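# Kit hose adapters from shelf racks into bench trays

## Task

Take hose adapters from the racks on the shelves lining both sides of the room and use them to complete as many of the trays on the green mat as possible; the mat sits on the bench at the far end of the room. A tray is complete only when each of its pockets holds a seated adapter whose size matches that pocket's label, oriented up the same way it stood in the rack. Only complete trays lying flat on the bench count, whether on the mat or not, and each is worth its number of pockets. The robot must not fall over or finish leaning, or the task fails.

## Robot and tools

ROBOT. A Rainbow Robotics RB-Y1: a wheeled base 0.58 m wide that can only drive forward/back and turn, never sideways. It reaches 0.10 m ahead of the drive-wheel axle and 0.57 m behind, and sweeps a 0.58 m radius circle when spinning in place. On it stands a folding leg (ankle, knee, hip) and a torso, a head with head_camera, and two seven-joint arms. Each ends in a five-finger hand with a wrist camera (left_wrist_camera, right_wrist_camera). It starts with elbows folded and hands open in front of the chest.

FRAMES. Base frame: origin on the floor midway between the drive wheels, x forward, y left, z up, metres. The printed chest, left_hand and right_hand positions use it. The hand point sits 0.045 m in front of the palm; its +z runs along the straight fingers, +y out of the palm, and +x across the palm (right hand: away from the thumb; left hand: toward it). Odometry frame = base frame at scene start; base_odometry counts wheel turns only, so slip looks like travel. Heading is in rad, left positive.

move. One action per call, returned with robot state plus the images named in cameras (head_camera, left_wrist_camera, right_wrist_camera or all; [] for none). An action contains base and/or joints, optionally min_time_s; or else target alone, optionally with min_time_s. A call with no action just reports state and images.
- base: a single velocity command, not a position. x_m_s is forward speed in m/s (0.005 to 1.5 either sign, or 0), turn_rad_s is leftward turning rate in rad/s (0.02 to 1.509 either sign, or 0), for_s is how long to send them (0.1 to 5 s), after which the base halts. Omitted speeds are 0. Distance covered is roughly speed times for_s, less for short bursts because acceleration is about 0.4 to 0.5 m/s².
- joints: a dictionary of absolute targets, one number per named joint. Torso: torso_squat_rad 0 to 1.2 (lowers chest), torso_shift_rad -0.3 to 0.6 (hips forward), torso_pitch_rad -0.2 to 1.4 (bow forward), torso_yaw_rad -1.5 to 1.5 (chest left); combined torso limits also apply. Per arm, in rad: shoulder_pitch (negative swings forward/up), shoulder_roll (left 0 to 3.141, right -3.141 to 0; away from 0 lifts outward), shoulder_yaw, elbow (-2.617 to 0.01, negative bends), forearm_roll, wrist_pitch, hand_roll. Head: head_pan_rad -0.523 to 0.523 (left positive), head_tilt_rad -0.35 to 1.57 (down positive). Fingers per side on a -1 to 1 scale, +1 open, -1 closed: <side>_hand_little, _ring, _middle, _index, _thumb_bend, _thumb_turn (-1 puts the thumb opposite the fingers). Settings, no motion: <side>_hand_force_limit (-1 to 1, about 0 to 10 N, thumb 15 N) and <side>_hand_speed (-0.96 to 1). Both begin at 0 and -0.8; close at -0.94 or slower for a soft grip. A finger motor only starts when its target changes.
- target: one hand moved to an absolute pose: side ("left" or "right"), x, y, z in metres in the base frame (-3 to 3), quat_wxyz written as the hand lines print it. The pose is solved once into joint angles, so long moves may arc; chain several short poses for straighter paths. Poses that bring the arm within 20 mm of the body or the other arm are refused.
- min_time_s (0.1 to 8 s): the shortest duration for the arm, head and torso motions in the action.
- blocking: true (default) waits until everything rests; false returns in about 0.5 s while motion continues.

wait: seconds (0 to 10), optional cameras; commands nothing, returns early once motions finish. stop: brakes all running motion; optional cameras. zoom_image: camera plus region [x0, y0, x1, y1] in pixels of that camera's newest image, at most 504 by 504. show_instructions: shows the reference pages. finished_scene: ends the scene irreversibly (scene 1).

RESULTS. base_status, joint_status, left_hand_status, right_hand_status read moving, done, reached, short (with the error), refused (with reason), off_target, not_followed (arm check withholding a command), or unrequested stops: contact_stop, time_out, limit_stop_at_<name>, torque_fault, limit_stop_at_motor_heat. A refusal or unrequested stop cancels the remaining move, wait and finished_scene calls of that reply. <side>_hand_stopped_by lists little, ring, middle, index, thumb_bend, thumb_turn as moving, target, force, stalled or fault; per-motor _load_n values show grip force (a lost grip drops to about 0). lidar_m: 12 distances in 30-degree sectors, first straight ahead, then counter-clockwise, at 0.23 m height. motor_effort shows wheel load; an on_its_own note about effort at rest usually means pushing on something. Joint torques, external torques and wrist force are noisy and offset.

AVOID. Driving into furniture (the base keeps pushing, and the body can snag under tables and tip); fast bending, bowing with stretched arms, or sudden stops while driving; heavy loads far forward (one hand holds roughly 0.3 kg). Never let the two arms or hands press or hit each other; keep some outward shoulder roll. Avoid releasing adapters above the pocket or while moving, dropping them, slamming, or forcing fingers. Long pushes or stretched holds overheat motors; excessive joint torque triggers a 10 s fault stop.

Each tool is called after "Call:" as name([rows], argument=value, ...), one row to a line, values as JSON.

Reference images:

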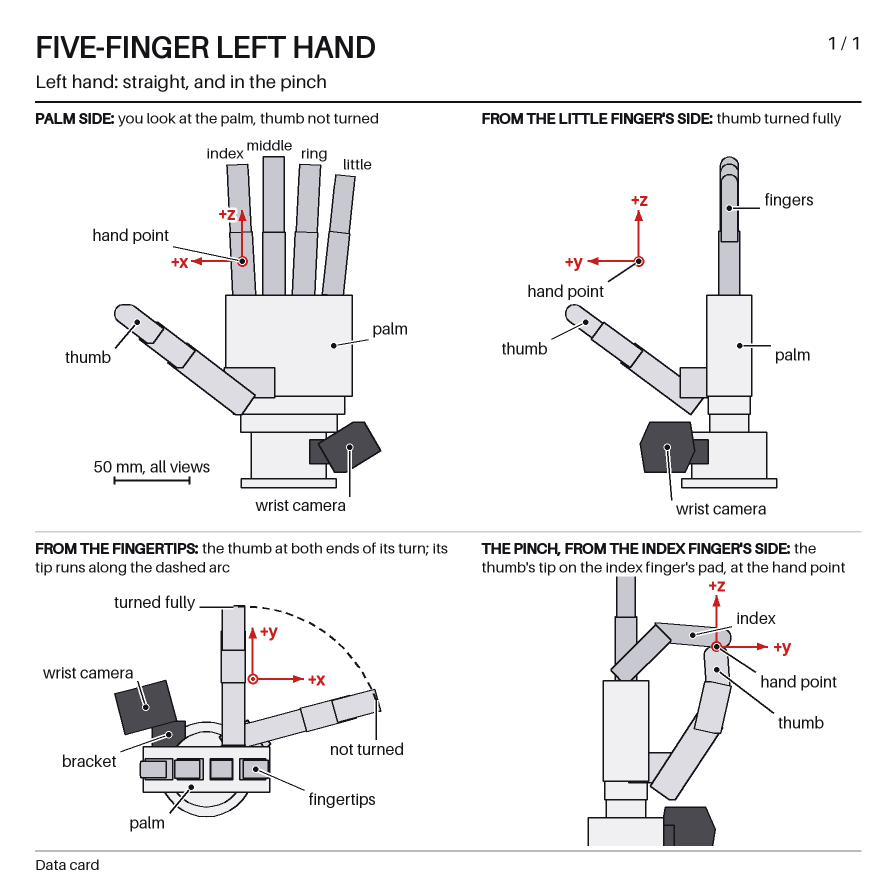

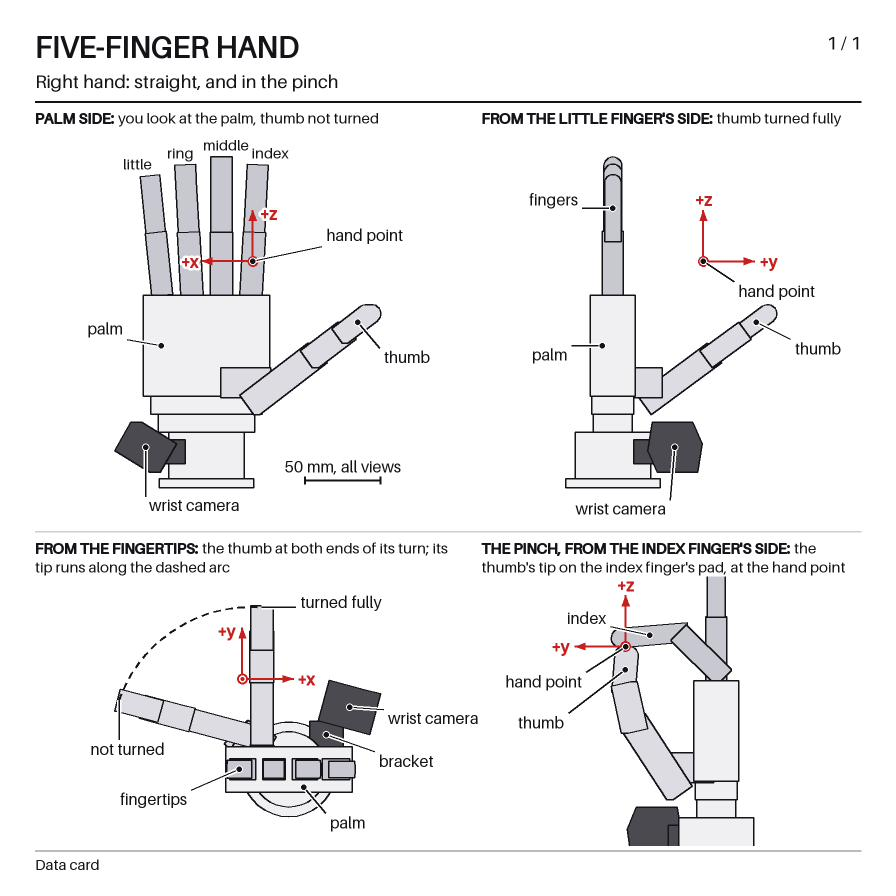

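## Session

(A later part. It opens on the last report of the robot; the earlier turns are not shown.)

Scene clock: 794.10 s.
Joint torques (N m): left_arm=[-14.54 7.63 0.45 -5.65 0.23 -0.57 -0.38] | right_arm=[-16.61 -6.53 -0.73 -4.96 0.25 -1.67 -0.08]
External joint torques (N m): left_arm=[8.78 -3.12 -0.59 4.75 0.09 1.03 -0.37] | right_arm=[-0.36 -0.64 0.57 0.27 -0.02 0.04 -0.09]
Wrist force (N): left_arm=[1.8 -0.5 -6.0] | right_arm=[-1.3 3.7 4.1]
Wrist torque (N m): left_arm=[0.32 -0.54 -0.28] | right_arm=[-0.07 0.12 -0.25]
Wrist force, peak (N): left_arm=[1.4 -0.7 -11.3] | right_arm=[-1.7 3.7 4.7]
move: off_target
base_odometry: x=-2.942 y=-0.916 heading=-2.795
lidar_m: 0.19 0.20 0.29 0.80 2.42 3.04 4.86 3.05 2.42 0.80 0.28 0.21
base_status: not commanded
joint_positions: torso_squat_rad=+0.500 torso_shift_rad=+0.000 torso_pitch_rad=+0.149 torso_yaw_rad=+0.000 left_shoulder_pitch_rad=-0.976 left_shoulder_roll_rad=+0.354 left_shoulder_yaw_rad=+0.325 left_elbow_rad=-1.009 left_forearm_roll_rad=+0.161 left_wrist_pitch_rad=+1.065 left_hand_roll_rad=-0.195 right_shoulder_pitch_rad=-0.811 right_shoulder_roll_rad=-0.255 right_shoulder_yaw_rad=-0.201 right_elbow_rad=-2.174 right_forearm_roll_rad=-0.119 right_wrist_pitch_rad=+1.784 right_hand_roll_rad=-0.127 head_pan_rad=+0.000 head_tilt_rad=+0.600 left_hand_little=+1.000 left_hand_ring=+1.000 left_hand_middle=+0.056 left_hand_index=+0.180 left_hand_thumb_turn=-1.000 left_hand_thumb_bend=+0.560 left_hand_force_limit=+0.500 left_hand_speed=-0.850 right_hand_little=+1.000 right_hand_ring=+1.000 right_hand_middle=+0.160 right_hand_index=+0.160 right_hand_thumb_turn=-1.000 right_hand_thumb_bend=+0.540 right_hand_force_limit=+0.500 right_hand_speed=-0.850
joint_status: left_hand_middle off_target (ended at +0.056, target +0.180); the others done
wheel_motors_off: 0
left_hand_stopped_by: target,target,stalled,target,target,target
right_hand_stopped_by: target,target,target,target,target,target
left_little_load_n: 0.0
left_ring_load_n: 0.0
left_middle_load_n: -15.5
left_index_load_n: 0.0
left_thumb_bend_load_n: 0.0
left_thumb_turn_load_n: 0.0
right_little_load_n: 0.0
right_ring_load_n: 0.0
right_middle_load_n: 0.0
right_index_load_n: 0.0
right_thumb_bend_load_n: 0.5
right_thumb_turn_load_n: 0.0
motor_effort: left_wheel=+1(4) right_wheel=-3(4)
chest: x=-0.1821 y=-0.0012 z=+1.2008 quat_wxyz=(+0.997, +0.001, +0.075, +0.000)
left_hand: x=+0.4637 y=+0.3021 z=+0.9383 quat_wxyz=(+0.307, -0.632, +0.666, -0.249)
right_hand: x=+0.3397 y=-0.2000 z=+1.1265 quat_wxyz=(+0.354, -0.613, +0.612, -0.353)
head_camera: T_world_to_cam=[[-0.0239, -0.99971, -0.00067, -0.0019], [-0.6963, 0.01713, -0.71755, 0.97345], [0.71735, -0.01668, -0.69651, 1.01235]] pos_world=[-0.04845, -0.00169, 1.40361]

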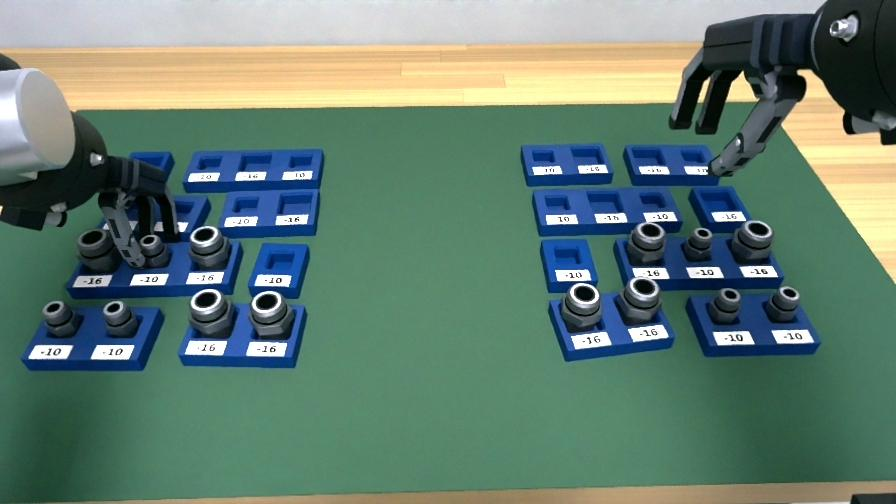

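Call:
move(target={"side":"left","x":0.462,"y":0.3019,"z":0.945,"quat_wxyz":[0.306,-0.633,0.667,-0.248]}, min_time_s=1.5)

Call:
move(joints={"left_hand_index":0.2,"left_hand_middle":0.2,"left_hand_thumb_bend":0.58}, cameras=["head_camera"])

Call:
zoom_image(camera="head_camera", region=[100, 220, 200, 290])

Scene clock: 796.20 s.
Joint torques (N m): left_arm=[-20.71 11.97 2.33 -11.41 0.1 -1.2 0.39] | right_arm=[-16.64 -6.72 -1.12 -4.88 0.26 -1.77 -0.15]
External joint torques (N m): left_arm=[2.61 1.22 1.26 -1.06 -0.04 0.4 0.41] | right_arm=[-0.39 -0.82 0.18 0.35 -0.02 -0.06 -0.16]
Wrist force (N): left_arm=[2.8 5.5 7.5] | right_arm=[-1.4 3.4 3.9]
Wrist torque (N m): left_arm=[0.18 -0.28 -0.20] | right_arm=[-0.10 0.12 -0.25]
Wrist force, peak (N): left_arm=[3.0 6.0 7.8] | right_arm=[-1.3 4.0 4.4]
move: done
base_odometry: x=-2.942 y=-0.915 heading=-2.795
lidar_m: 0.19 0.20 0.28 0.79 2.41 3.05 4.86 3.04 2.39 0.80 0.28 0.20
base_status: not commanded
joint_positions: torso_squat_rad=+0.500 torso_shift_rad=+0.000 torso_pitch_rad=+0.150 torso_yaw_rad=+0.000 left_shoulder_pitch_rad=-0.980 left_shoulder_roll_rad=+0.358 left_shoulder_yaw_rad=+0.325 left_elbow_rad=-1.028 left_forearm_roll_rad=+0.161 left_wrist_pitch_rad=+1.093 left_hand_roll_rad=-0.192 right_shoulder_pitch_rad=-0.811 right_shoulder_roll_rad=-0.255 right_shoulder_yaw_rad=-0.201 right_elbow_rad=-2.174 right_forearm_roll_rad=-0.119 right_wrist_pitch_rad=+1.784 right_hand_roll_rad=-0.127 head_pan_rad=+0.000 head_tilt_rad=+0.600 left_hand_little=+1.000 left_hand_ring=+1.000 left_hand_middle=+0.058 left_hand_index=+0.180 left_hand_thumb_turn=-1.000 left_hand_thumb_bend=+0.560 left_hand_force_limit=+0.500 left_hand_speed=-0.850 right_hand_little=+1.000 right_hand_ring=+1.000 right_hand_middle=+0.160 right_hand_index=+0.160 right_hand_thumb_turn=-1.000 right_hand_thumb_bend=+0.540 right_hand_force_limit=+0.500 right_hand_speed=-0.850
joint_status: all done
wheel_motors_off: 0
left_hand_stopped_by: target,target,stalled,target,target,target
right_hand_stopped_by: target,target,target,target,target,target
left_little_load_n: 0.0
left_ring_load_n: 0.0
left_middle_load_n: 0.0
left_index_load_n: 0.0
left_thumb_bend_load_n: 0.0
left_thumb_turn_load_n: 0.0
right_little_load_n: 0.0
right_ring_load_n: 0.0
right_middle_load_n: 0.0
right_index_load_n: 0.0
right_thumb_bend_load_n: 0.0
right_thumb_turn_load_n: 0.0
motor_effort: left_wheel=+1(3) right_wheel=-3(3)
chest: x=-0.1820 y=-0.0012 z=+1.2008 quat_wxyz=(+0.997, +0.001, +0.075, +0.000)
left_hand: x=+0.4623 y=+0.3018 z=+0.9446 quat_wxyz=(+0.306, -0.633, +0.667, -0.248)
left_hand_status: reached (checked arc that bows 0 mm and turns the hand up to 0 deg, planned for 1.5 s): 0 mm and 0.0 deg off.
right_hand: x=+0.3398 y=-0.2000 z=+1.1264 quat_wxyz=(+0.354, -0.613, +0.612, -0.353)
pictures: none

Scene clock: 797.03 s.
Joint torques (N m): left_arm=[-21.53 11.88 1.81 -11.13 0.24 -1 0.45] | right_arm=[-16.9 -6.37 -1.07 -4.85 0.19 -1.71 -0.15]
External joint torques (N m): left_arm=[1.8 1.12 0.74 -0.78 0.1 0.6 0.47] | right_arm=[-0.65 -0.48 0.24 0.39 -0.08 0 -0.15]
Wrist force (N): left_arm=[2.7 6.0 7.4] | right_arm=[-0.8 2.9 3.5]
Wrist torque (N m): left_arm=[0.26 -0.26 -0.22] | right_arm=[-0.13 0.04 -0.21]
Wrist force, peak (N): left_arm=[2.8 5.9 7.8] | right_arm=[-0.9 3.9 4.2]
move: done
base_odometry: x=-2.942 y=-0.915 heading=-2.795
lidar_m: 0.19 0.20 0.28 0.80 2.41 3.04 4.86 3.04 2.41 0.80 0.28 0.21
base_status: not commanded
joint_positions: torso_squat_rad=+0.500 torso_shift_rad=+0.000 torso_pitch_rad=+0.150 torso_yaw_rad=+0.000 left_shoulder_pitch_rad=-0.980 left_shoulder_roll_rad=+0.358 left_shoulder_yaw_rad=+0.325 left_elbow_rad=-1.028 left_forearm_roll_rad=+0.161 left_wrist_pitch_rad=+1.093 left_hand_roll_rad=-0.192 right_shoulder_pitch_rad=-0.811 right_shoulder_roll_rad=-0.255 right_shoulder_yaw_rad=-0.201 right_elbow_rad=-2.174 right_forearm_roll_rad=-0.119 right_wrist_pitch_rad=+1.784 right_hand_roll_rad=-0.127 head_pan_rad=+0.000 head_tilt_rad=+0.600 left_hand_little=+1.000 left_hand_ring=+1.000 left_hand_middle=+0.200 left_hand_index=+0.200 left_hand_thumb_turn=-1.000 left_hand_thumb_bend=+0.580 left_hand_force_limit=+0.500 left_hand_speed=-0.850 right_hand_little=+1.000 right_hand_ring=+1.000 right_hand_middle=+0.160 right_hand_index=+0.160 right_hand_thumb_turn=-1.000 right_hand_thumb_bend=+0.540 right_hand_force_limit=+0.500 right_hand_speed=-0.850
joint_status: all done
wheel_motors_off: 0
left_hand_stopped_by: target,target,target,target,target,target
right_hand_stopped_by: target,target,target,target,target,target
left_little_load_n: 0.0
left_ring_load_n: 0.0
left_middle_load_n: 0.0
left_index_load_n: 0.0
left_thumb_bend_load_n: 0.0
left_thumb_turn_load_n: 0.0
right_little_load_n: 0.0
right_ring_load_n: 0.0
right_middle_load_n: 0.0
right_index_load_n: 0.0
right_thumb_bend_load_n: 0.0
right_thumb_turn_load_n: 0.0
motor_effort: left_wheel=-1(4) right_wheel=-2(3)
chest: x=-0.1820 y=-0.0012 z=+1.2008 quat_wxyz=(+0.997, +0.001, +0.075, +0.000)
left_hand: x=+0.4623 y=+0.3018 z=+0.9446 quat_wxyz=(+0.306, -0.633, +0.667, -0.248)
right_hand: x=+0.3398 y=-0.2000 z=+1.1264 quat_wxyz=(+0.354, -0.613, +0.612, -0.353)
head_camera: T_world_to_cam=[[-0.0239, -0.99971, -0.00067, -0.0019], [-0.6964, 0.01713, -0.71745, 0.97338], [0.71726, -0.01668, -0.69661, 1.01242]] pos_world=[-0.04835, -0.00169, 1.40361]

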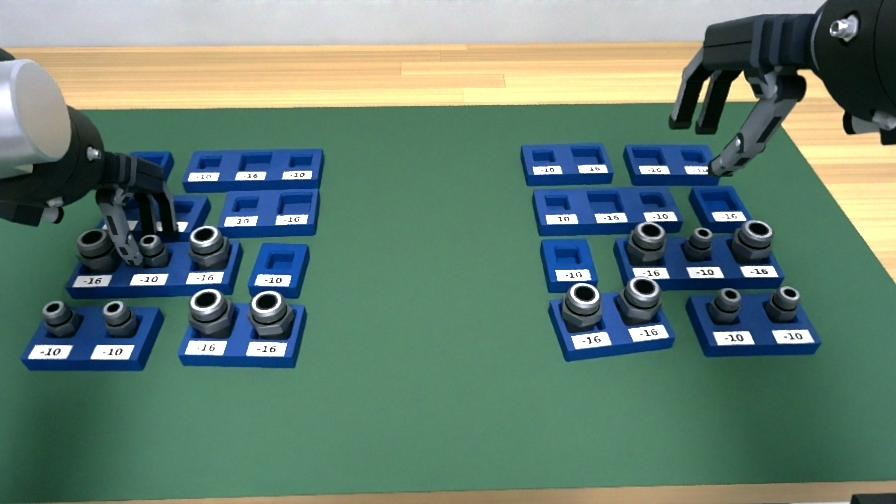

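Scaled by 5.040 from the camera's image (finer frame: 1280x720).

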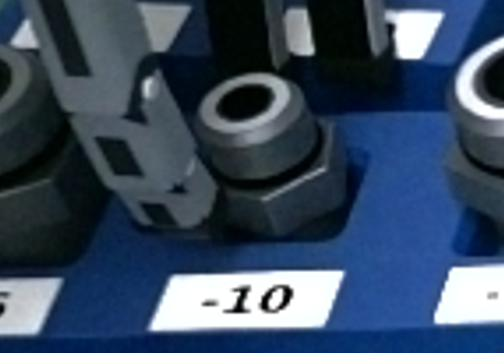

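Seated. Lift out and retreat.

Call:
move(target={"side":"left","x":0.460,"y":0.304,"z":0.968,"quat_wxyz":[0.306,-0.633,0.667,-0.248]}, min_time_s=1)

Call:
move(target={"side":"left","x":0.455,"y":0.304,"z":0.99,"quat_wxyz":[0.306,-0.633,0.667,-0.248]}, min_time_s=1)

Call:
move(target={"side":"left","x":0.42,"y":0.30,"z":1.06,"quat_wxyz":[0.3536,-0.6124,0.6124,-0.3536]}, min_time_s=1.2, cameras=["head_camera"])

Call:
zoom_image(camera="head_camera", region=[60, 200, 260, 340])

Scene clock: 798.70 s.
Joint torques (N m): left_arm=[-21.06 12.09 2.69 -10.72 -0.19 -1.34 0.27] | right_arm=[-16.31 -6.44 -0.94 -5.07 0.14 -1.72 -0.11]
External joint torques (N m): left_arm=[2.28 1.21 1.54 -0.52 -0.32 0.26 0.28] | right_arm=[-0.06 -0.55 0.36 0.17 -0.13 -0.01 -0.12]
Wrist force (N): left_arm=[2.5 5.7 7.8] | right_arm=[-0.8 3.1 3.4]
Wrist torque (N m): left_arm=[0.18 -0.21 -0.22] | right_arm=[-0.11 0.03 -0.20]
Wrist force, peak (N): left_arm=[2.7 5.8 7.9] | right_arm=[-1.5 3.5 5.2]
move: done
base_odometry: x=-2.942 y=-0.915 heading=-2.795
lidar_m: 0.18 0.20 0.28 0.79 2.41 3.05 4.86 3.04 2.40 0.80 0.29 0.20
base_status: not commanded
joint_positions: torso_squat_rad=+0.500 torso_shift_rad=+0.000 torso_pitch_rad=+0.150 torso_yaw_rad=+0.000 left_shoulder_pitch_rad=-0.995 left_shoulder_roll_rad=+0.373 left_shoulder_yaw_rad=+0.329 left_elbow_rad=-1.084 left_forearm_roll_rad=+0.165 left_wrist_pitch_rad=+1.167 left_hand_roll_rad=-0.187 right_shoulder_pitch_rad=-0.811 right_shoulder_roll_rad=-0.255 right_shoulder_yaw_rad=-0.201 right_elbow_rad=-2.174 right_forearm_roll_rad=-0.119 right_wrist_pitch_rad=+1.784 right_hand_roll_rad=-0.127 head_pan_rad=+0.000 head_tilt_rad=+0.600 left_hand_little=+1.000 left_hand_ring=+1.000 left_hand_middle=+0.200 left_hand_index=+0.200 left_hand_thumb_turn=-1.000 left_hand_thumb_bend=+0.580 left_hand_force_limit=+0.500 left_hand_speed=-0.850 right_hand_little=+1.000 right_hand_ring=+1.000 right_hand_middle=+0.160 right_hand_index=+0.160 right_hand_thumb_turn=-1.000 right_hand_thumb_bend=+0.540 right_hand_force_limit=+0.500 right_hand_speed=-0.850
joint_status: all done
wheel_motors_off: 0
left_hand_stopped_by: target,target,target,target,target,target
right_hand_stopped_by: target,target,target,target,target,target
left_little_load_n: 0.0
left_ring_load_n: 0.0
left_middle_load_n: 0.0
left_index_load_n: 0.0
left_thumb_bend_load_n: 0.0
left_thumb_turn_load_n: 0.0
right_little_load_n: 0.0
right_ring_load_n: 0.0
right_middle_load_n: 0.0
right_index_load_n: -0.5
right_thumb_bend_load_n: 0.0
right_thumb_turn_load_n: 0.0
motor_effort: left_wheel=+2(4) right_wheel=-2(3)
chest: x=-0.1820 y=-0.0012 z=+1.2008 quat_wxyz=(+0.997, +0.001, +0.075, +0.000)
left_hand: x=+0.4600 y=+0.3039 z=+0.9679 quat_wxyz=(+0.306, -0.633, +0.667, -0.248)
left_hand_status: reached (checked arc that bows 1 mm and turns the hand up to 0 deg, planned for 1.0 s): 0 mm and 0.0 deg off.
right_hand: x=+0.3398 y=-0.2000 z=+1.1264 quat_wxyz=(+0.353, -0.613, +0.612, -0.353)
pictures: none

Scene clock: 800.03 s.
Joint torques (N m): left_arm=[-21.24 12.22 2.86 -10.63 0.14 -1.28 0.43] | right_arm=[-17.01 -6.93 -0.77 -4.9 0.24 -1.68 -0.25]
External joint torques (N m): left_arm=[1.98 1.32 1.63 -0.64 0.02 0.32 0.44] | right_arm=[-0.76 -1.03 0.53 0.34 -0.03 0.03 -0.26]
Wrist force (N): left_arm=[2.7 5.9 7.4] | right_arm=[-0.9 3.2 3.4]
Wrist torque (N m): left_arm=[0.24 -0.25 -0.21] | right_arm=[-0.06 0.08 -0.21]
Wrist force, peak (N): left_arm=[2.9 5.9 7.9] | right_arm=[-1.9 4.3 3.8]
move: done
base_odometry: x=-2.942 y=-0.915 heading=-2.795
lidar_m: 0.19 0.20 0.27 0.79 2.41 3.05 4.86 3.04 2.39 0.81 0.29 0.20
base_status: not commanded
joint_positions: torso_squat_rad=+0.500 torso_shift_rad=+0.000 torso_pitch_rad=+0.150 torso_yaw_rad=+0.000 left_shoulder_pitch_rad=-1.003 left_shoulder_roll_rad=+0.383 left_shoulder_yaw_rad=+0.330 left_elbow_rad=-1.152 left_forearm_roll_rad=+0.168 left_wrist_pitch_rad=+1.245 left_hand_roll_rad=-0.178 right_shoulder_pitch_rad=-0.811 right_shoulder_roll_rad=-0.255 right_shoulder_yaw_rad=-0.201 right_elbow_rad=-2.174 right_forearm_roll_rad=-0.119 right_wrist_pitch_rad=+1.784 right_hand_roll_rad=-0.127 head_pan_rad=+0.000 head_tilt_rad=+0.600 left_hand_little=+1.000 left_hand_ring=+1.000 left_hand_middle=+0.200 left_hand_index=+0.200 left_hand_thumb_turn=-1.000 left_hand_thumb_bend=+0.580 left_hand_force_limit=+0.500 left_hand_speed=-0.850 right_hand_little=+1.000 right_hand_ring=+1.000 right_hand_middle=+0.160 right_hand_index=+0.160 right_hand_thumb_turn=-1.000 right_hand_thumb_bend=+0.540 right_hand_force_limit=+0.500 right_hand_speed=-0.850
joint_status: all done
wheel_motors_off: 0
left_hand_stopped_by: target,target,target,target,target,target
right_hand_stopped_by: target,target,target,target,target,target
left_little_load_n: 0.0
left_ring_load_n: 0.0
left_middle_load_n: 0.0
left_index_load_n: 0.0
left_thumb_bend_load_n: 0.0
left_thumb_turn_load_n: 0.0
right_little_load_n: 0.0
right_ring_load_n: 0.0
right_middle_load_n: 0.0
right_index_load_n: -0.5
right_thumb_bend_load_n: 0.0
right_thumb_turn_load_n: 0.0
motor_effort: left_wheel=+1(5) right_wheel=-2(3)
chest: x=-0.1820 y=-0.0012 z=+1.2008 quat_wxyz=(+0.997, +0.001, +0.075, +0.000)
left_hand: x=+0.4550 y=+0.3039 z=+0.9899 quat_wxyz=(+0.306, -0.633, +0.667, -0.248)
left_hand_status: reached (checked arc that bows 1 mm and turns the hand up to 0 deg, planned for 1.0 s): 0 mm and 0.0 deg off.
right_hand: x=+0.3398 y=-0.2000 z=+1.1264 quat_wxyz=(+0.353, -0.613, +0.612, -0.353)
pictures: none

Scene clock: 801.57 s.
Joint torques (N m): left_arm=[-15.73 9.26 1.46 -9.45 0.48 -1.65 0.41] | right_arm=[-16.55 -6.58 -1.07 -4.8 0.25 -1.64 -0.14]
External joint torques (N m): left_arm=[3.66 -0.71 0.66 -0.61 0.14 0.22 0.42] | right_arm=[-0.3 -0.68 0.24 0.43 -0.02 0.07 -0.15]
Wrist force (N): left_arm=[2.3 6.7 6.5] | right_arm=[-1.5 3.2 4.1]
Wrist torque (N m): left_arm=[0.32 -0.27 -0.27] | right_arm=[-0.20 0.14 -0.25]
Wrist force, peak (N): left_arm=[2.5 6.5 8.0] | right_arm=[-1.5 3.8 4.4]
move: done
base_odometry: x=-2.942 y=-0.915 heading=-2.795
lidar_m: 0.19 0.19 0.29 0.78 2.41 3.04 4.87 3.05 2.40 0.79 0.29 0.21
base_status: not commanded
joint_positions: torso_squat_rad=+0.500 torso_shift_rad=+0.000 torso_pitch_rad=+0.150 torso_yaw_rad=+0.000 left_shoulder_pitch_rad=-0.787 left_shoulder_roll_rad=+0.315 left_shoulder_yaw_rad=+0.448 left_elbow_rad=-1.700 left_forearm_roll_rad=+0.275 left_wrist_pitch_rad=+1.359 left_hand_roll_rad=-0.167 right_shoulder_pitch_rad=-0.811 right_shoulder_roll_rad=-0.255 right_shoulder_yaw_rad=-0.201 right_elbow_rad=-2.174 right_forearm_roll_rad=-0.119 right_wrist_pitch_rad=+1.784 right_hand_roll_rad=-0.127 head_pan_rad=+0.000 head_tilt_rad=+0.600 left_hand_little=+1.000 left_hand_ring=+1.000 left_hand_middle=+0.200 left_hand_index=+0.200 left_hand_thumb_turn=-1.000 left_hand_thumb_bend=+0.580 left_hand_force_limit=+0.500 left_hand_speed=-0.850 right_hand_little=+1.000 right_hand_ring=+1.000 right_hand_middle=+0.160 right_hand_index=+0.160 right_hand_thumb_turn=-1.000 right_hand_thumb_bend=+0.540 right_hand_force_limit=+0.500 right_hand_speed=-0.850
joint_status: all done
wheel_motors_off: 0
left_hand_stopped_by: target,target,target,target,target,target
right_hand_stopped_by: target,target,target,target,target,target
left_little_load_n: -0.5
left_ring_load_n: 0.0
left_middle_load_n: 0.0
left_index_load_n: 0.0
left_thumb_bend_load_n: 0.0
left_thumb_turn_load_n: 0.0
right_little_load_n: 0.0
right_ring_load_n: 0.0
right_middle_load_n: 0.0
right_index_load_n: 0.0
right_thumb_bend_load_n: 0.0
right_thumb_turn_load_n: 0.0
motor_effort: left_wheel=-1(3) right_wheel=-3(3)
chest: x=-0.1819 y=-0.0011 z=+1.2008 quat_wxyz=(+0.997, +0.001, +0.075, +0.000)
left_hand: x=+0.4196 y=+0.3003 z=+1.0608 quat_wxyz=(+0.352, -0.613, +0.613, -0.353)
left_hand_status: reached (checked arc that bows 16 mm and turns the hand up to 15 deg, planned for 1.2 s): 1 mm and 0.2 deg off.
right_hand: x=+0.3398 y=-0.2000 z=+1.1264 quat_wxyz=(+0.353, -0.613, +0.612, -0.353)
head_camera: T_world_to_cam=[[-0.0239, -0.99971, -0.00067, -0.00191], [-0.6965, 0.01713, -0.71735, 0.9733], [0.71716, -0.01668, -0.69671, 1.01248]] pos_world=[-0.04825, -0.00169, 1.40361]

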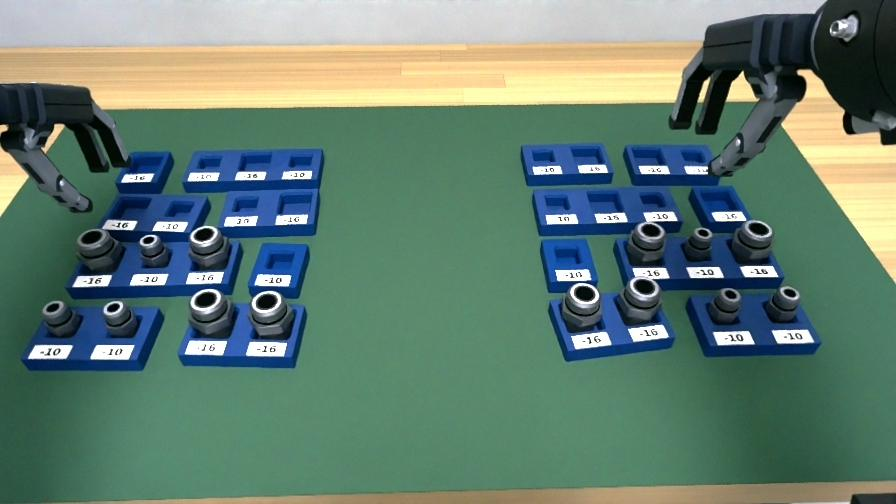

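Scaled by 2.520 from the camera's image (finer frame: 1280x720).

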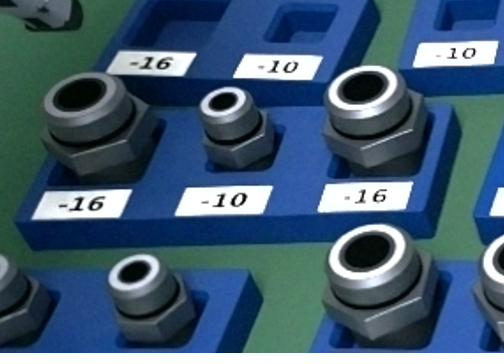

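Call:
move(joints={"left_shoulder_pitch_rad":-0.807,"left_shoulder_roll_rad":0.25,"left_shoulder_yaw_rad":0.212,"left_elbow_rad":-2.176,"left_forearm_roll_rad":0.12,"left_wrist_pitch_rad":1.781,"left_hand_roll_rad":0.118,"left_hand_index":0.16,"left_hand_middle":0.16,"left_hand_thumb_bend":0.54}, base={"x_m_s":-0.36,"for_s":0.833}, min_time_s=1.2)

Call:
move(base={"turn_rad_s":-0.41,"for_s":1.0})

Call:
move(base={"x_m_s":-0.92,"for_s":3.0})

Call:
move(base={"turn_rad_s":0.902,"for_s":2.2}, joints={"torso_squat_rad":0.8}, cameras=["head_camera"])

Scene clock: 804.70 s.
Joint torques (N m): left_arm=[-15.94 5.79 0.48 -5.83 -0.48 -1.5 0.09] | right_arm=[-16.76 -6.3 -1.12 -4.6 0.18 -1.68 -0.23]
External joint torques (N m): left_arm=[1.24 -0.21 -1.09 -0.1 -0.28 0.39 0.1] | right_arm=[-0.51 -0.41 0.19 0.64 -0.09 0.03 -0.24]
Wrist force (N): left_arm=[2.5 6.8 6.8] | right_arm=[-1.0 3.8 4.0]
Wrist torque (N m): left_arm=[0.31 -0.29 -0.25] | right_arm=[-0.06 0.04 -0.19]
Wrist force, peak (N): left_arm=[1.6 6.9 7.6] | right_arm=[-1.8 4.0 4.6]
move: done
base_odometry: x=-2.681 y=-0.821 heading=-2.796
lidar_m: 0.47 0.50 0.68 2.32 2.41 2.82 4.58 2.84 2.40 2.31 0.69 0.50
base_status: done (sent for 0.83 of 0.83 s)
joint_positions: torso_squat_rad=+0.500 torso_shift_rad=+0.000 torso_pitch_rad=+0.150 torso_yaw_rad=+0.000 left_shoulder_pitch_rad=-0.807 left_shoulder_roll_rad=+0.250 left_shoulder_yaw_rad=+0.212 left_elbow_rad=-2.176 left_forearm_roll_rad=+0.120 left_wrist_pitch_rad=+1.781 left_hand_roll_rad=+0.118 right_shoulder_pitch_rad=-0.811 right_shoulder_roll_rad=-0.255 right_shoulder_yaw_rad=-0.201 right_elbow_rad=-2.174 right_forearm_roll_rad=-0.119 right_wrist_pitch_rad=+1.784 right_hand_roll_rad=-0.127 head_pan_rad=+0.000 head_tilt_rad=+0.600 left_hand_little=+1.000 left_hand_ring=+1.000 left_hand_middle=+0.160 left_hand_index=+0.160 left_hand_thumb_turn=-1.000 left_hand_thumb_bend=+0.540 left_hand_force_limit=+0.500 left_hand_speed=-0.850 right_hand_little=+1.000 right_hand_ring=+1.000 right_hand_middle=+0.160 right_hand_index=+0.160 right_hand_thumb_turn=-1.000 right_hand_thumb_bend=+0.540 right_hand_force_limit=+0.500 right_hand_speed=-0.850
joint_status: all done
wheel_motors_off: 0
left_hand_stopped_by: target,target,target,target,target,target
right_hand_stopped_by: target,target,target,target,target,target
left_little_load_n: 0.0
left_ring_load_n: 0.0
left_middle_load_n: 0.0
left_index_load_n: 0.0
left_thumb_bend_load_n: 0.0
left_thumb_turn_load_n: 0.0
right_little_load_n: 0.0
right_ring_load_n: 0.0
right_middle_load_n: 0.0
right_index_load_n: 0.0
right_thumb_bend_load_n: 0.0
right_thumb_turn_load_n: 0.0
motor_effort: left_wheel=-14(26) right_wheel=+7(21)
chest: x=-0.1818 y=-0.0011 z=+1.2008 quat_wxyz=(+0.997, +0.001, +0.075, +0.000)
left_hand: x=+0.3398 y=+0.2000 z=+1.1266 quat_wxyz=(+0.354, -0.612, +0.612, -0.354)
right_hand: x=+0.3399 y=-0.2000 z=+1.1263 quat_wxyz=(+0.353, -0.613, +0.612, -0.353)
pictures: none

Scene clock: 806.80 s.
Joint torques (N m): left_arm=[-16.3 5.28 0.61 -5.93 -0.29 -1.63 0.06] | right_arm=[-16.98 -6.46 -1.02 -4.87 0.2 -1.71 -0.17]
External joint torques (N m): left_arm=[0.88 -0.72 -0.97 -0.2 -0.1 0.25 0.06] | right_arm=[-0.74 -0.57 0.29 0.37 -0.07 0 -0.18]
Wrist force (N): left_arm=[2.5 6.9 6.6] | right_arm=[-1.6 3.4 3.7]
Wrist torque (N m): left_arm=[0.34 -0.30 -0.24] | right_arm=[-0.11 0.18 -0.24]
Wrist force, peak (N): left_arm=[2.4 6.9 7.0] | right_arm=[-1.2 4.3 4.5]
move: done
base_odometry: x=-2.681 y=-0.821 heading=+3.078
lidar_m: 0.48 0.47 0.52 0.78 2.32 2.51 3.57 4.59 2.83 2.34 1.32 0.62
base_status: done (sent for 1 of 1 s)
joint_positions: torso_squat_rad=+0.500 torso_shift_rad=+0.000 torso_pitch_rad=+0.150 torso_yaw_rad=+0.000 left_shoulder_pitch_rad=-0.807 left_shoulder_roll_rad=+0.250 left_shoulder_yaw_rad=+0.212 left_elbow_rad=-2.176 left_forearm_roll_rad=+0.120 left_wrist_pitch_rad=+1.781 left_hand_roll_rad=+0.118 right_shoulder_pitch_rad=-0.811 right_shoulder_roll_rad=-0.255 right_shoulder_yaw_rad=-0.201 right_elbow_rad=-2.174 right_forearm_roll_rad=-0.119 right_wrist_pitch_rad=+1.784 right_hand_roll_rad=-0.127 head_pan_rad=+0.000 head_tilt_rad=+0.600 left_hand_little=+1.000 left_hand_ring=+1.000 left_hand_middle=+0.160 left_hand_index=+0.160 left_hand_thumb_turn=-1.000 left_hand_thumb_bend=+0.540 left_hand_force_limit=+0.500 left_hand_speed=-0.850 right_hand_little=+1.000 right_hand_ring=+1.000 right_hand_middle=+0.160 right_hand_index=+0.160 right_hand_thumb_turn=-1.000 right_hand_thumb_bend=+0.540 right_hand_force_limit=+0.500 right_hand_speed=-0.850
joint_status: not commanded
wheel_motors_off: 0
left_hand_stopped_by: target,target,target,target,target,target
right_hand_stopped_by: target,target,target,target,target,target
left_little_load_n: 0.0
left_ring_load_n: 0.0
left_middle_load_n: 0.0
left_index_load_n: 0.0
left_thumb_bend_load_n: 0.0
left_thumb_turn_load_n: 0.0
right_little_load_n: 0.0
right_ring_load_n: 0.0
right_middle_load_n: 0.0
right_index_load_n: 0.0
right_thumb_bend_load_n: 0.0
right_thumb_turn_load_n: 0.0
motor_effort: left_wheel=+3(39) right_wheel=+2(19)
chest: x=-0.1818 y=-0.0011 z=+1.2008 quat_wxyz=(+0.997, +0.001, +0.075, +0.000)
left_hand: x=+0.3398 y=+0.2000 z=+1.1266 quat_wxyz=(+0.354, -0.612, +0.612, -0.354)
right_hand: x=+0.3399 y=-0.2000 z=+1.1263 quat_wxyz=(+0.353, -0.613, +0.612, -0.353)
pictures: none

Scene clock: 812.10 s.
Joint torques (N m): left_arm=[-14.94 5.79 0.49 -5.96 -0.49 -1.6 0.13] | right_arm=[-16.84 -6.69 -1.16 -4.72 0.28 -1.7 -0.15]
External joint torques (N m): left_arm=[2.24 -0.21 -1.08 -0.23 -0.3 0.28 0.14] | right_arm=[-0.59 -0.8 0.15 0.52 0.01 0.01 -0.15]
Wrist force (N): left_arm=[2.3 6.6 6.6] | right_arm=[-1.1 3.8 3.6]
Wrist torque (N m): left_arm=[0.30 -0.27 -0.25] | right_arm=[0.01 0.08 -0.22]
Wrist force, peak (N): left_arm=[2.5 6.7 7.4] | right_arm=[-1.1 3.8 5.0]
move: done
base_odometry: x=+0.074 y=-0.999 heading=+3.077
lidar_m: 3.04 2.99 1.57 0.89 1.01 0.95 1.61 2.07 2.23 3.02 3.00 3.67
base_status: done (sent for 3 of 3 s)
joint_positions: torso_squat_rad=+0.500 torso_shift_rad=+0.000 torso_pitch_rad=+0.150 torso_yaw_rad=+0.000 left_shoulder_pitch_rad=-0.807 left_shoulder_roll_rad=+0.250 left_shoulder_yaw_rad=+0.212 left_elbow_rad=-2.176 left_forearm_roll_rad=+0.120 left_wrist_pitch_rad=+1.781 left_hand_roll_rad=+0.118 right_shoulder_pitch_rad=-0.811 right_shoulder_roll_rad=-0.255 right_shoulder_yaw_rad=-0.201 right_elbow_rad=-2.174 right_forearm_roll_rad=-0.119 right_wrist_pitch_rad=+1.784 right_hand_roll_rad=-0.127 head_pan_rad=+0.000 head_tilt_rad=+0.600 left_hand_little=+1.000 left_hand_ring=+1.000 left_hand_middle=+0.160 left_hand_index=+0.160 left_hand_thumb_turn=-1.000 left_hand_thumb_bend=+0.540 left_hand_force_limit=+0.500 left_hand_speed=-0.850 right_hand_little=+1.000 right_hand_ring=+1.000 right_hand_middle=+0.160 right_hand_index=+0.160 right_hand_thumb_turn=-1.000 right_hand_thumb_bend=+0.540 right_hand_force_limit=+0.500 right_hand_speed=-0.850
joint_status: not commanded
wheel_motors_off: 0
left_hand_stopped_by: target,target,target,target,target,target
right_hand_stopped_by: target,target,target,target,target,target
left_little_load_n: 0.0
left_ring_load_n: 0.0
left_middle_load_n: 0.0
left_index_load_n: 0.0
left_thumb_bend_load_n: 0.0
left_thumb_turn_load_n: 0.0
right_little_load_n: 0.0
right_ring_load_n: 0.0
right_middle_load_n: 0.0
right_index_load_n: 0.0
right_thumb_bend_load_n: 0.0
right_thumb_turn_load_n: 0.0
motor_effort: left_wheel=-6(44) right_wheel=+5(26)
chest: x=-0.1818 y=-0.0011 z=+1.2008 quat_wxyz=(+0.997, +0.001, +0.075, +0.000)
left_hand: x=+0.3399 y=+0.2000 z=+1.1267 quat_wxyz=(+0.354, -0.612, +0.612, -0.354)
right_hand: x=+0.3399 y=-0.2000 z=+1.1263 quat_wxyz=(+0.353, -0.613, +0.612, -0.353)
pictures: none

Scene clock: 816.43 s.
Joint torques (N m): left_arm=[-15.35 5.53 0.71 -6.02 -0.36 -1.85 0.09] | right_arm=[-16.99 -6.52 -0.75 -4.75 0.43 -1.7 -0.19]
External joint torques (N m): left_arm=[1.83 -0.47 -0.87 -0.29 -0.16 0.04 0.09] | right_arm=[-0.74 -0.63 0.56 0.49 0.15 0.01 -0.2]
Wrist force (N): left_arm=[2.7 6.6 6.6] | right_arm=[-1.2 3.9 3.8]
Wrist torque (N m): left_arm=[0.29 -0.35 -0.22] | right_arm=[-0.04 0.13 -0.18]
Wrist force, peak (N): left_arm=[2.6 7.2 7.0] | right_arm=[-1.1 4.3 4.6]
move: done
base_odometry: x=+0.074 y=-0.999 heading=-1.222
lidar_m: 1.01 0.94 1.47 2.05 2.13 2.94 3.02 3.54 3.14 3.01 1.74 0.89
base_status: done (sent for 2.2 of 2.2 s)
joint_positions: torso_squat_rad=+0.800 torso_shift_rad=+0.000 torso_pitch_rad=+0.150 torso_yaw_rad=+0.000 left_shoulder_pitch_rad=-0.807 left_shoulder_roll_rad=+0.250 left_shoulder_yaw_rad=+0.212 left_elbow_rad=-2.176 left_forearm_roll_rad=+0.120 left_wrist_pitch_rad=+1.781 left_hand_roll_rad=+0.118 right_shoulder_pitch_rad=-0.811 right_shoulder_roll_rad=-0.255 right_shoulder_yaw_rad=-0.201 right_elbow_rad=-2.174 right_forearm_roll_rad=-0.119 right_wrist_pitch_rad=+1.784 right_hand_roll_rad=-0.127 head_pan_rad=+0.000 head_tilt_rad=+0.600 left_hand_little=+1.000 left_hand_ring=+1.000 left_hand_middle=+0.160 left_hand_index=+0.160 left_hand_thumb_turn=-1.000 left_hand_thumb_bend=+0.540 left_hand_force_limit=+0.500 left_hand_speed=-0.850 right_hand_little=+1.000 right_hand_ring=+1.000 right_hand_middle=+0.160 right_hand_index=+0.160 right_hand_thumb_turn=-1.000 right_hand_thumb_bend=+0.540 right_hand_force_limit=+0.500 right_hand_speed=-0.850
joint_status: all done
wheel_motors_off: 0
left_hand_stopped_by: target,target,target,target,target,target
right_hand_stopped_by: target,target,target,target,target,target
left_little_load_n: 0.0
left_ring_load_n: 0.0
left_middle_load_n: 0.0
left_index_load_n: 0.0
left_thumb_bend_load_n: 0.0
left_thumb_turn_load_n: 0.0
right_little_load_n: 0.0
right_ring_load_n: 0.0
right_middle_load_n: 0.0
right_index_load_n: 0.0
right_thumb_bend_load_n: 0.0
right_thumb_turn_load_n: -0.5
motor_effort: left_wheel=+4(34) right_wheel=+5(21)
chest: x=-0.1819 y=-0.0010 z=+1.0742 quat_wxyz=(+0.997, +0.001, +0.075, +0.000)
left_hand: x=+0.3398 y=+0.2001 z=+1.0001 quat_wxyz=(+0.354, -0.612, +0.612, -0.354)
right_hand: x=+0.3399 y=-0.1998 z=+0.9997 quat_wxyz=(+0.353, -0.613, +0.612, -0.353)
head_camera: T_world_to_cam=[[-0.02391, -0.99971, -0.00052, -0.00197], [-0.69655, 0.01703, -0.7173, 0.88242], [0.71711, -0.01678, -0.69676, 0.9242]] pos_world=[-0.04815, -0.00149, 1.27691]

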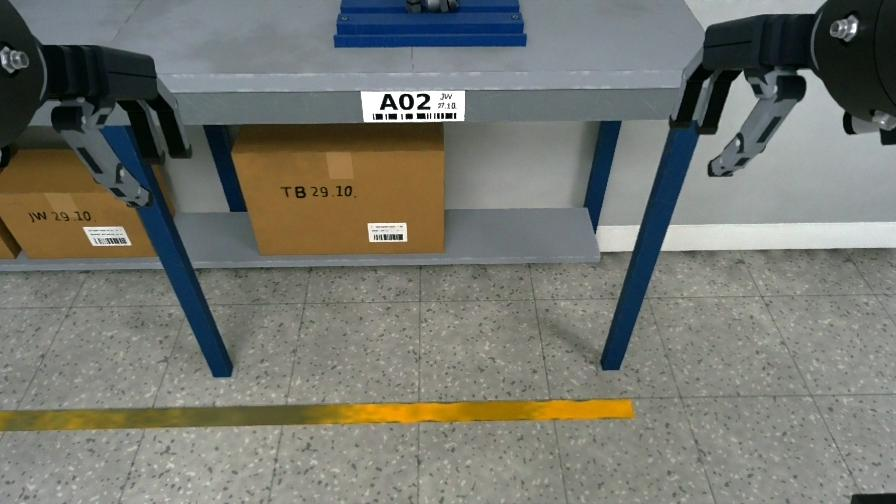

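Call:
move(base={"turn_rad_s":0.06,"for_s":0.6})

Call:
move(base={"x_m_s":0.5,"for_s":1.24}, cameras=["head_camera"])

Call:
zoom_image(camera="head_camera", region=[300, 130, 580, 350])

Scene clock: 817.80 s.
Joint torques (N m): left_arm=[-14.83 6.16 0.88 -6.26 -0.44 -1.65 0.2] | right_arm=[-16.88 -6.52 -0.86 -4.69 0.13 -1.7 -0.18]
External joint torques (N m): left_arm=[2.35 0.16 -0.69 -0.54 -0.24 0.24 0.21] | right_arm=[-0.63 -0.62 0.44 0.55 -0.14 0.02 -0.19]
Wrist force (N): left_arm=[2.4 6.7 6.8] | right_arm=[-1.1 3.8 4.9]
Wrist torque (N m): left_arm=[0.29 -0.27 -0.24] | right_arm=[-0.07 0.06 -0.18]
Wrist force, peak (N): left_arm=[2.6 7.0 6.9] | right_arm=[-1.1 3.8 4.9]
move: done
base_odometry: x=+0.074 y=-0.999 heading=-1.187
lidar_m: 1.01 0.93 1.50 2.05 2.15 3.03 3.02 3.58 3.10 3.02 1.68 0.89
base_status: done (sent for 0.6 of 0.6 s)
joint_positions: torso_squat_rad=+0.800 torso_shift_rad=+0.000 torso_pitch_rad=+0.150 torso_yaw_rad=+0.000 left_shoulder_pitch_rad=-0.807 left_shoulder_roll_rad=+0.250 left_shoulder_yaw_rad=+0.212 left_elbow_rad=-2.176 left_forearm_roll_rad=+0.120 left_wrist_pitch_rad=+1.781 left_hand_roll_rad=+0.118 right_shoulder_pitch_rad=-0.811 right_shoulder_roll_rad=-0.255 right_shoulder_yaw_rad=-0.201 right_elbow_rad=-2.174 right_forearm_roll_rad=-0.119 right_wrist_pitch_rad=+1.784 right_hand_roll_rad=-0.127 head_pan_rad=+0.000 head_tilt_rad=+0.600 left_hand_little=+1.000 left_hand_ring=+1.000 left_hand_middle=+0.160 left_hand_index=+0.160 left_hand_thumb_turn=-1.000 left_hand_thumb_bend=+0.540 left_hand_force_limit=+0.500 left_hand_speed=-0.850 right_hand_little=+1.000 right_hand_ring=+1.000 right_hand_middle=+0.160 right_hand_index=+0.160 right_hand_thumb_turn=-1.000 right_hand_thumb_bend=+0.540 right_hand_force_limit=+0.500 right_hand_speed=-0.850
joint_status: not commanded
wheel_motors_off: 0
left_hand_stopped_by: target,target,target,target,target,target
right_hand_stopped_by: target,target,target,target,target,target
left_little_load_n: 0.0
left_ring_load_n: -0.5
left_middle_load_n: 0.0
left_index_load_n: 0.0
left_thumb_bend_load_n: 0.0
left_thumb_turn_load_n: 0.0
right_little_load_n: 0.0
right_ring_load_n: -0.5
right_middle_load_n: 0.0
right_index_load_n: 0.0
right_thumb_bend_load_n: 0.0
right_thumb_turn_load_n: 0.0
motor_effort: left_wheel=+2(22) right_wheel=+5(21)
chest: x=-0.1819 y=-0.0010 z=+1.0742 quat_wxyz=(+0.997, +0.001, +0.075, +0.000)
left_hand: x=+0.3399 y=+0.2001 z=+1.0001 quat_wxyz=(+0.354, -0.612, +0.612, -0.354)
right_hand: x=+0.3399 y=-0.1998 z=+0.9997 quat_wxyz=(+0.353, -0.613, +0.612, -0.353)
pictures: none

Scene clock: 820.53 s.
Joint torques (N m): left_arm=[-14.59 5.51 0.92 -5.91 -0.27 -1.59 0.08] | right_arm=[-17.1 -6.4 -0.68 -4.93 0.26 -1.53 -0.18]
External joint torques (N m): left_arm=[2.59 -0.48 -0.65 -0.18 -0.08 0.3 0.09] | right_arm=[-0.85 -0.5 0.63 0.31 -0.01 0.18 -0.18]
Wrist force (N): left_arm=[2.3 6.7 6.6] | right_arm=[-1.2 3.6 4.0]
Wrist torque (N m): left_arm=[0.28 -0.27 -0.25] | right_arm=[-0.11 0.04 -0.23]
Wrist force, peak (N): left_arm=[2.3 6.8 7.3] | right_arm=[-0.6 4.2 4.7]
move: done
base_odometry: x=+0.305 y=-1.571 heading=-1.187
lidar_m: 0.39 0.42 0.49 1.40 2.13 3.01 3.62 4.15 3.12 2.11 0.45 0.63
base_status: done (sent for 1.23 of 1.23 s)
joint_positions: torso_squat_rad=+0.800 torso_shift_rad=+0.000 torso_pitch_rad=+0.150 torso_yaw_rad=+0.000 left_shoulder_pitch_rad=-0.807 left_shoulder_roll_rad=+0.250 left_shoulder_yaw_rad=+0.212 left_elbow_rad=-2.176 left_forearm_roll_rad=+0.120 left_wrist_pitch_rad=+1.781 left_hand_roll_rad=+0.118 right_shoulder_pitch_rad=-0.811 right_shoulder_roll_rad=-0.255 right_shoulder_yaw_rad=-0.201 right_elbow_rad=-2.174 right_forearm_roll_rad=-0.119 right_wrist_pitch_rad=+1.784 right_hand_roll_rad=-0.127 head_pan_rad=+0.000 head_tilt_rad=+0.600 left_hand_little=+1.000 left_hand_ring=+1.000 left_hand_middle=+0.160 left_hand_index=+0.160 left_hand_thumb_turn=-1.000 left_hand_thumb_bend=+0.540 left_hand_force_limit=+0.500 left_hand_speed=-0.850 right_hand_little=+1.000 right_hand_ring=+1.000 right_hand_middle=+0.160 right_hand_index=+0.160 right_hand_thumb_turn=-1.000 right_hand_thumb_bend=+0.540 right_hand_force_limit=+0.500 right_hand_speed=-0.850
joint_status: not commanded
wheel_motors_off: 0
left_hand_stopped_by: target,target,target,target,target,target
right_hand_stopped_by: target,target,target,target,target,target
left_little_load_n: 0.0
left_ring_load_n: 0.0
left_middle_load_n: -0.5
left_index_load_n: 0.0
left_thumb_bend_load_n: 0.0
left_thumb_turn_load_n: 0.0
right_little_load_n: 0.0
right_ring_load_n: 0.0
right_middle_load_n: 0.0
right_index_load_n: 0.0
right_thumb_bend_load_n: 0.0
right_thumb_turn_load_n: 0.0
motor_effort: left_wheel=-2(44) right_wheel=-1(28)
chest: x=-0.1817 y=-0.0010 z=+1.0742 quat_wxyz=(+0.997, +0.001, +0.075, +0.000)
left_hand: x=+0.3400 y=+0.2001 z=+1.0000 quat_wxyz=(+0.354, -0.612, +0.612, -0.354)
right_hand: x=+0.3400 y=-0.1998 z=+0.9995 quat_wxyz=(+0.353, -0.613, +0.612, -0.353)
head_camera: T_world_to_cam=[[-0.0239, -0.99971, -0.00051, -0.00208], [-0.69681, 0.01703, -0.71706, 0.88223], [0.71686, -0.01678, -0.69702, 0.92436]] pos_world=[-0.04795, -0.00159, 1.2769]

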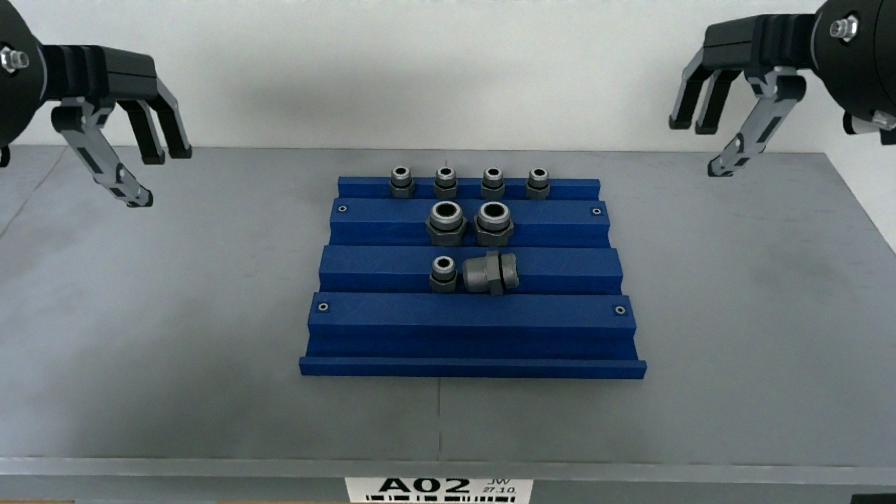

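Scaled by 1.800 from the camera's image (finer frame: 1280x720).

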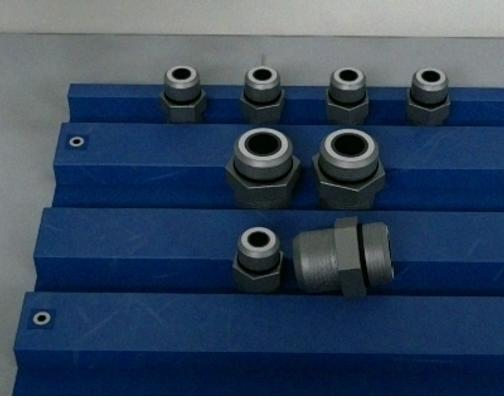

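Call:
move(base={"x_m_s":0.05,"for_s":0.4}, cameras=["head_camera"])

Call:
zoom_image(camera="head_camera", region=[370, 150, 470, 220])

Call:
zoom_image(camera="head_camera", region=[470, 150, 570, 220])

Scene clock: 821.90 s.
Joint torques (N m): left_arm=[-15.1 5.16 0.8 -5.98 -0.43 -1.7 0.1] | right_arm=[-17.01 -6.32 -0.78 -4.92 0.15 -1.64 -0.12]
External joint torques (N m): left_arm=[2.08 -0.83 -0.78 -0.25 -0.24 0.18 0.11] | right_arm=[-0.76 -0.43 0.53 0.32 -0.12 0.07 -0.12]
Wrist force (N): left_arm=[2.4 6.6 6.6] | right_arm=[-0.9 3.3 4.2]
Wrist torque (N m): left_arm=[0.29 -0.29 -0.24] | right_arm=[-0.12 0.03 -0.21]
Wrist force, peak (N): left_arm=[2.3 7.0 7.1] | right_arm=[-1.3 4.2 4.8]
move: done
base_odometry: x=+0.312 y=-1.589 heading=-1.187
lidar_m: 0.37 0.40 0.49 1.39 2.12 3.00 3.65 4.14 3.13 2.04 0.44 0.62
base_status: done (sent for 0.4 of 0.4 s)
joint_positions: torso_squat_rad=+0.800 torso_shift_rad=+0.000 torso_pitch_rad=+0.150 torso_yaw_rad=+0.000 left_shoulder_pitch_rad=-0.807 left_shoulder_roll_rad=+0.250 left_shoulder_yaw_rad=+0.212 left_elbow_rad=-2.176 left_forearm_roll_rad=+0.120 left_wrist_pitch_rad=+1.781 left_hand_roll_rad=+0.118 right_shoulder_pitch_rad=-0.811 right_shoulder_roll_rad=-0.255 right_shoulder_yaw_rad=-0.201 right_elbow_rad=-2.174 right_forearm_roll_rad=-0.119 right_wrist_pitch_rad=+1.784 right_hand_roll_rad=-0.127 head_pan_rad=+0.000 head_tilt_rad=+0.600 left_hand_little=+1.000 left_hand_ring=+1.000 left_hand_middle=+0.160 left_hand_index=+0.160 left_hand_thumb_turn=-1.000 left_hand_thumb_bend=+0.540 left_hand_force_limit=+0.500 left_hand_speed=-0.850 right_hand_little=+1.000 right_hand_ring=+1.000 right_hand_middle=+0.160 right_hand_index=+0.160 right_hand_thumb_turn=-1.000 right_hand_thumb_bend=+0.540 right_hand_force_limit=+0.500 right_hand_speed=-0.850
joint_status: not commanded
wheel_motors_off: 0
left_hand_stopped_by: target,target,target,target,target,target
right_hand_stopped_by: target,target,target,target,target,target
left_little_load_n: 0.0
left_ring_load_n: 0.0
left_middle_load_n: 0.0
left_index_load_n: 0.0
left_thumb_bend_load_n: 0.0
left_thumb_turn_load_n: 0.0
right_little_load_n: 0.0
right_ring_load_n: 0.0
right_middle_load_n: 0.0
right_index_load_n: 0.0
right_thumb_bend_load_n: 0.0
right_thumb_turn_load_n: 0.0
motor_effort: left_wheel=+0(27) right_wheel=+1(17)
chest: x=-0.1817 y=-0.0010 z=+1.0741 quat_wxyz=(+0.997, +0.001, +0.075, +0.000)
left_hand: x=+0.3400 y=+0.2001 z=+1.0000 quat_wxyz=(+0.354, -0.612, +0.612, -0.354)
right_hand: x=+0.3400 y=-0.1998 z=+0.9996 quat_wxyz=(+0.353, -0.613, +0.612, -0.353)
head_camera: T_world_to_cam=[[-0.0239, -0.99971, -0.00052, -0.00207], [-0.69671, 0.01703, -0.71715, 0.88236], [0.71696, -0.01678, -0.69691, 0.92424]] pos_world=[-0.04795, -0.00159, 1.27691]

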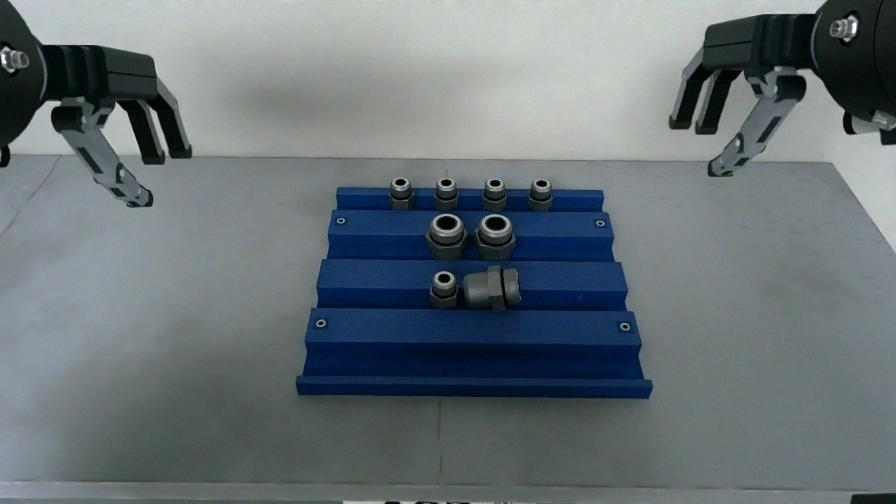

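Scaled by 5.040 from the camera's image (finer frame: 1280x720).

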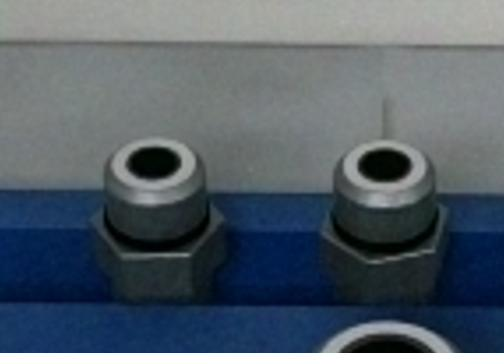

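Scaled by 5.040 from the camera's image (finer frame: 1280x720).

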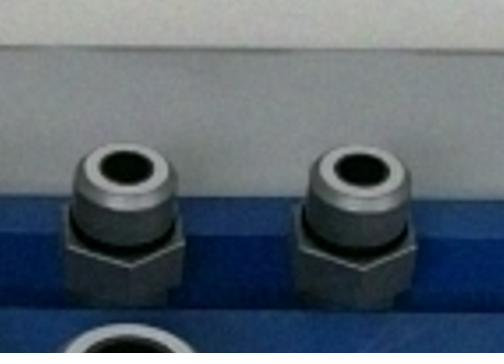

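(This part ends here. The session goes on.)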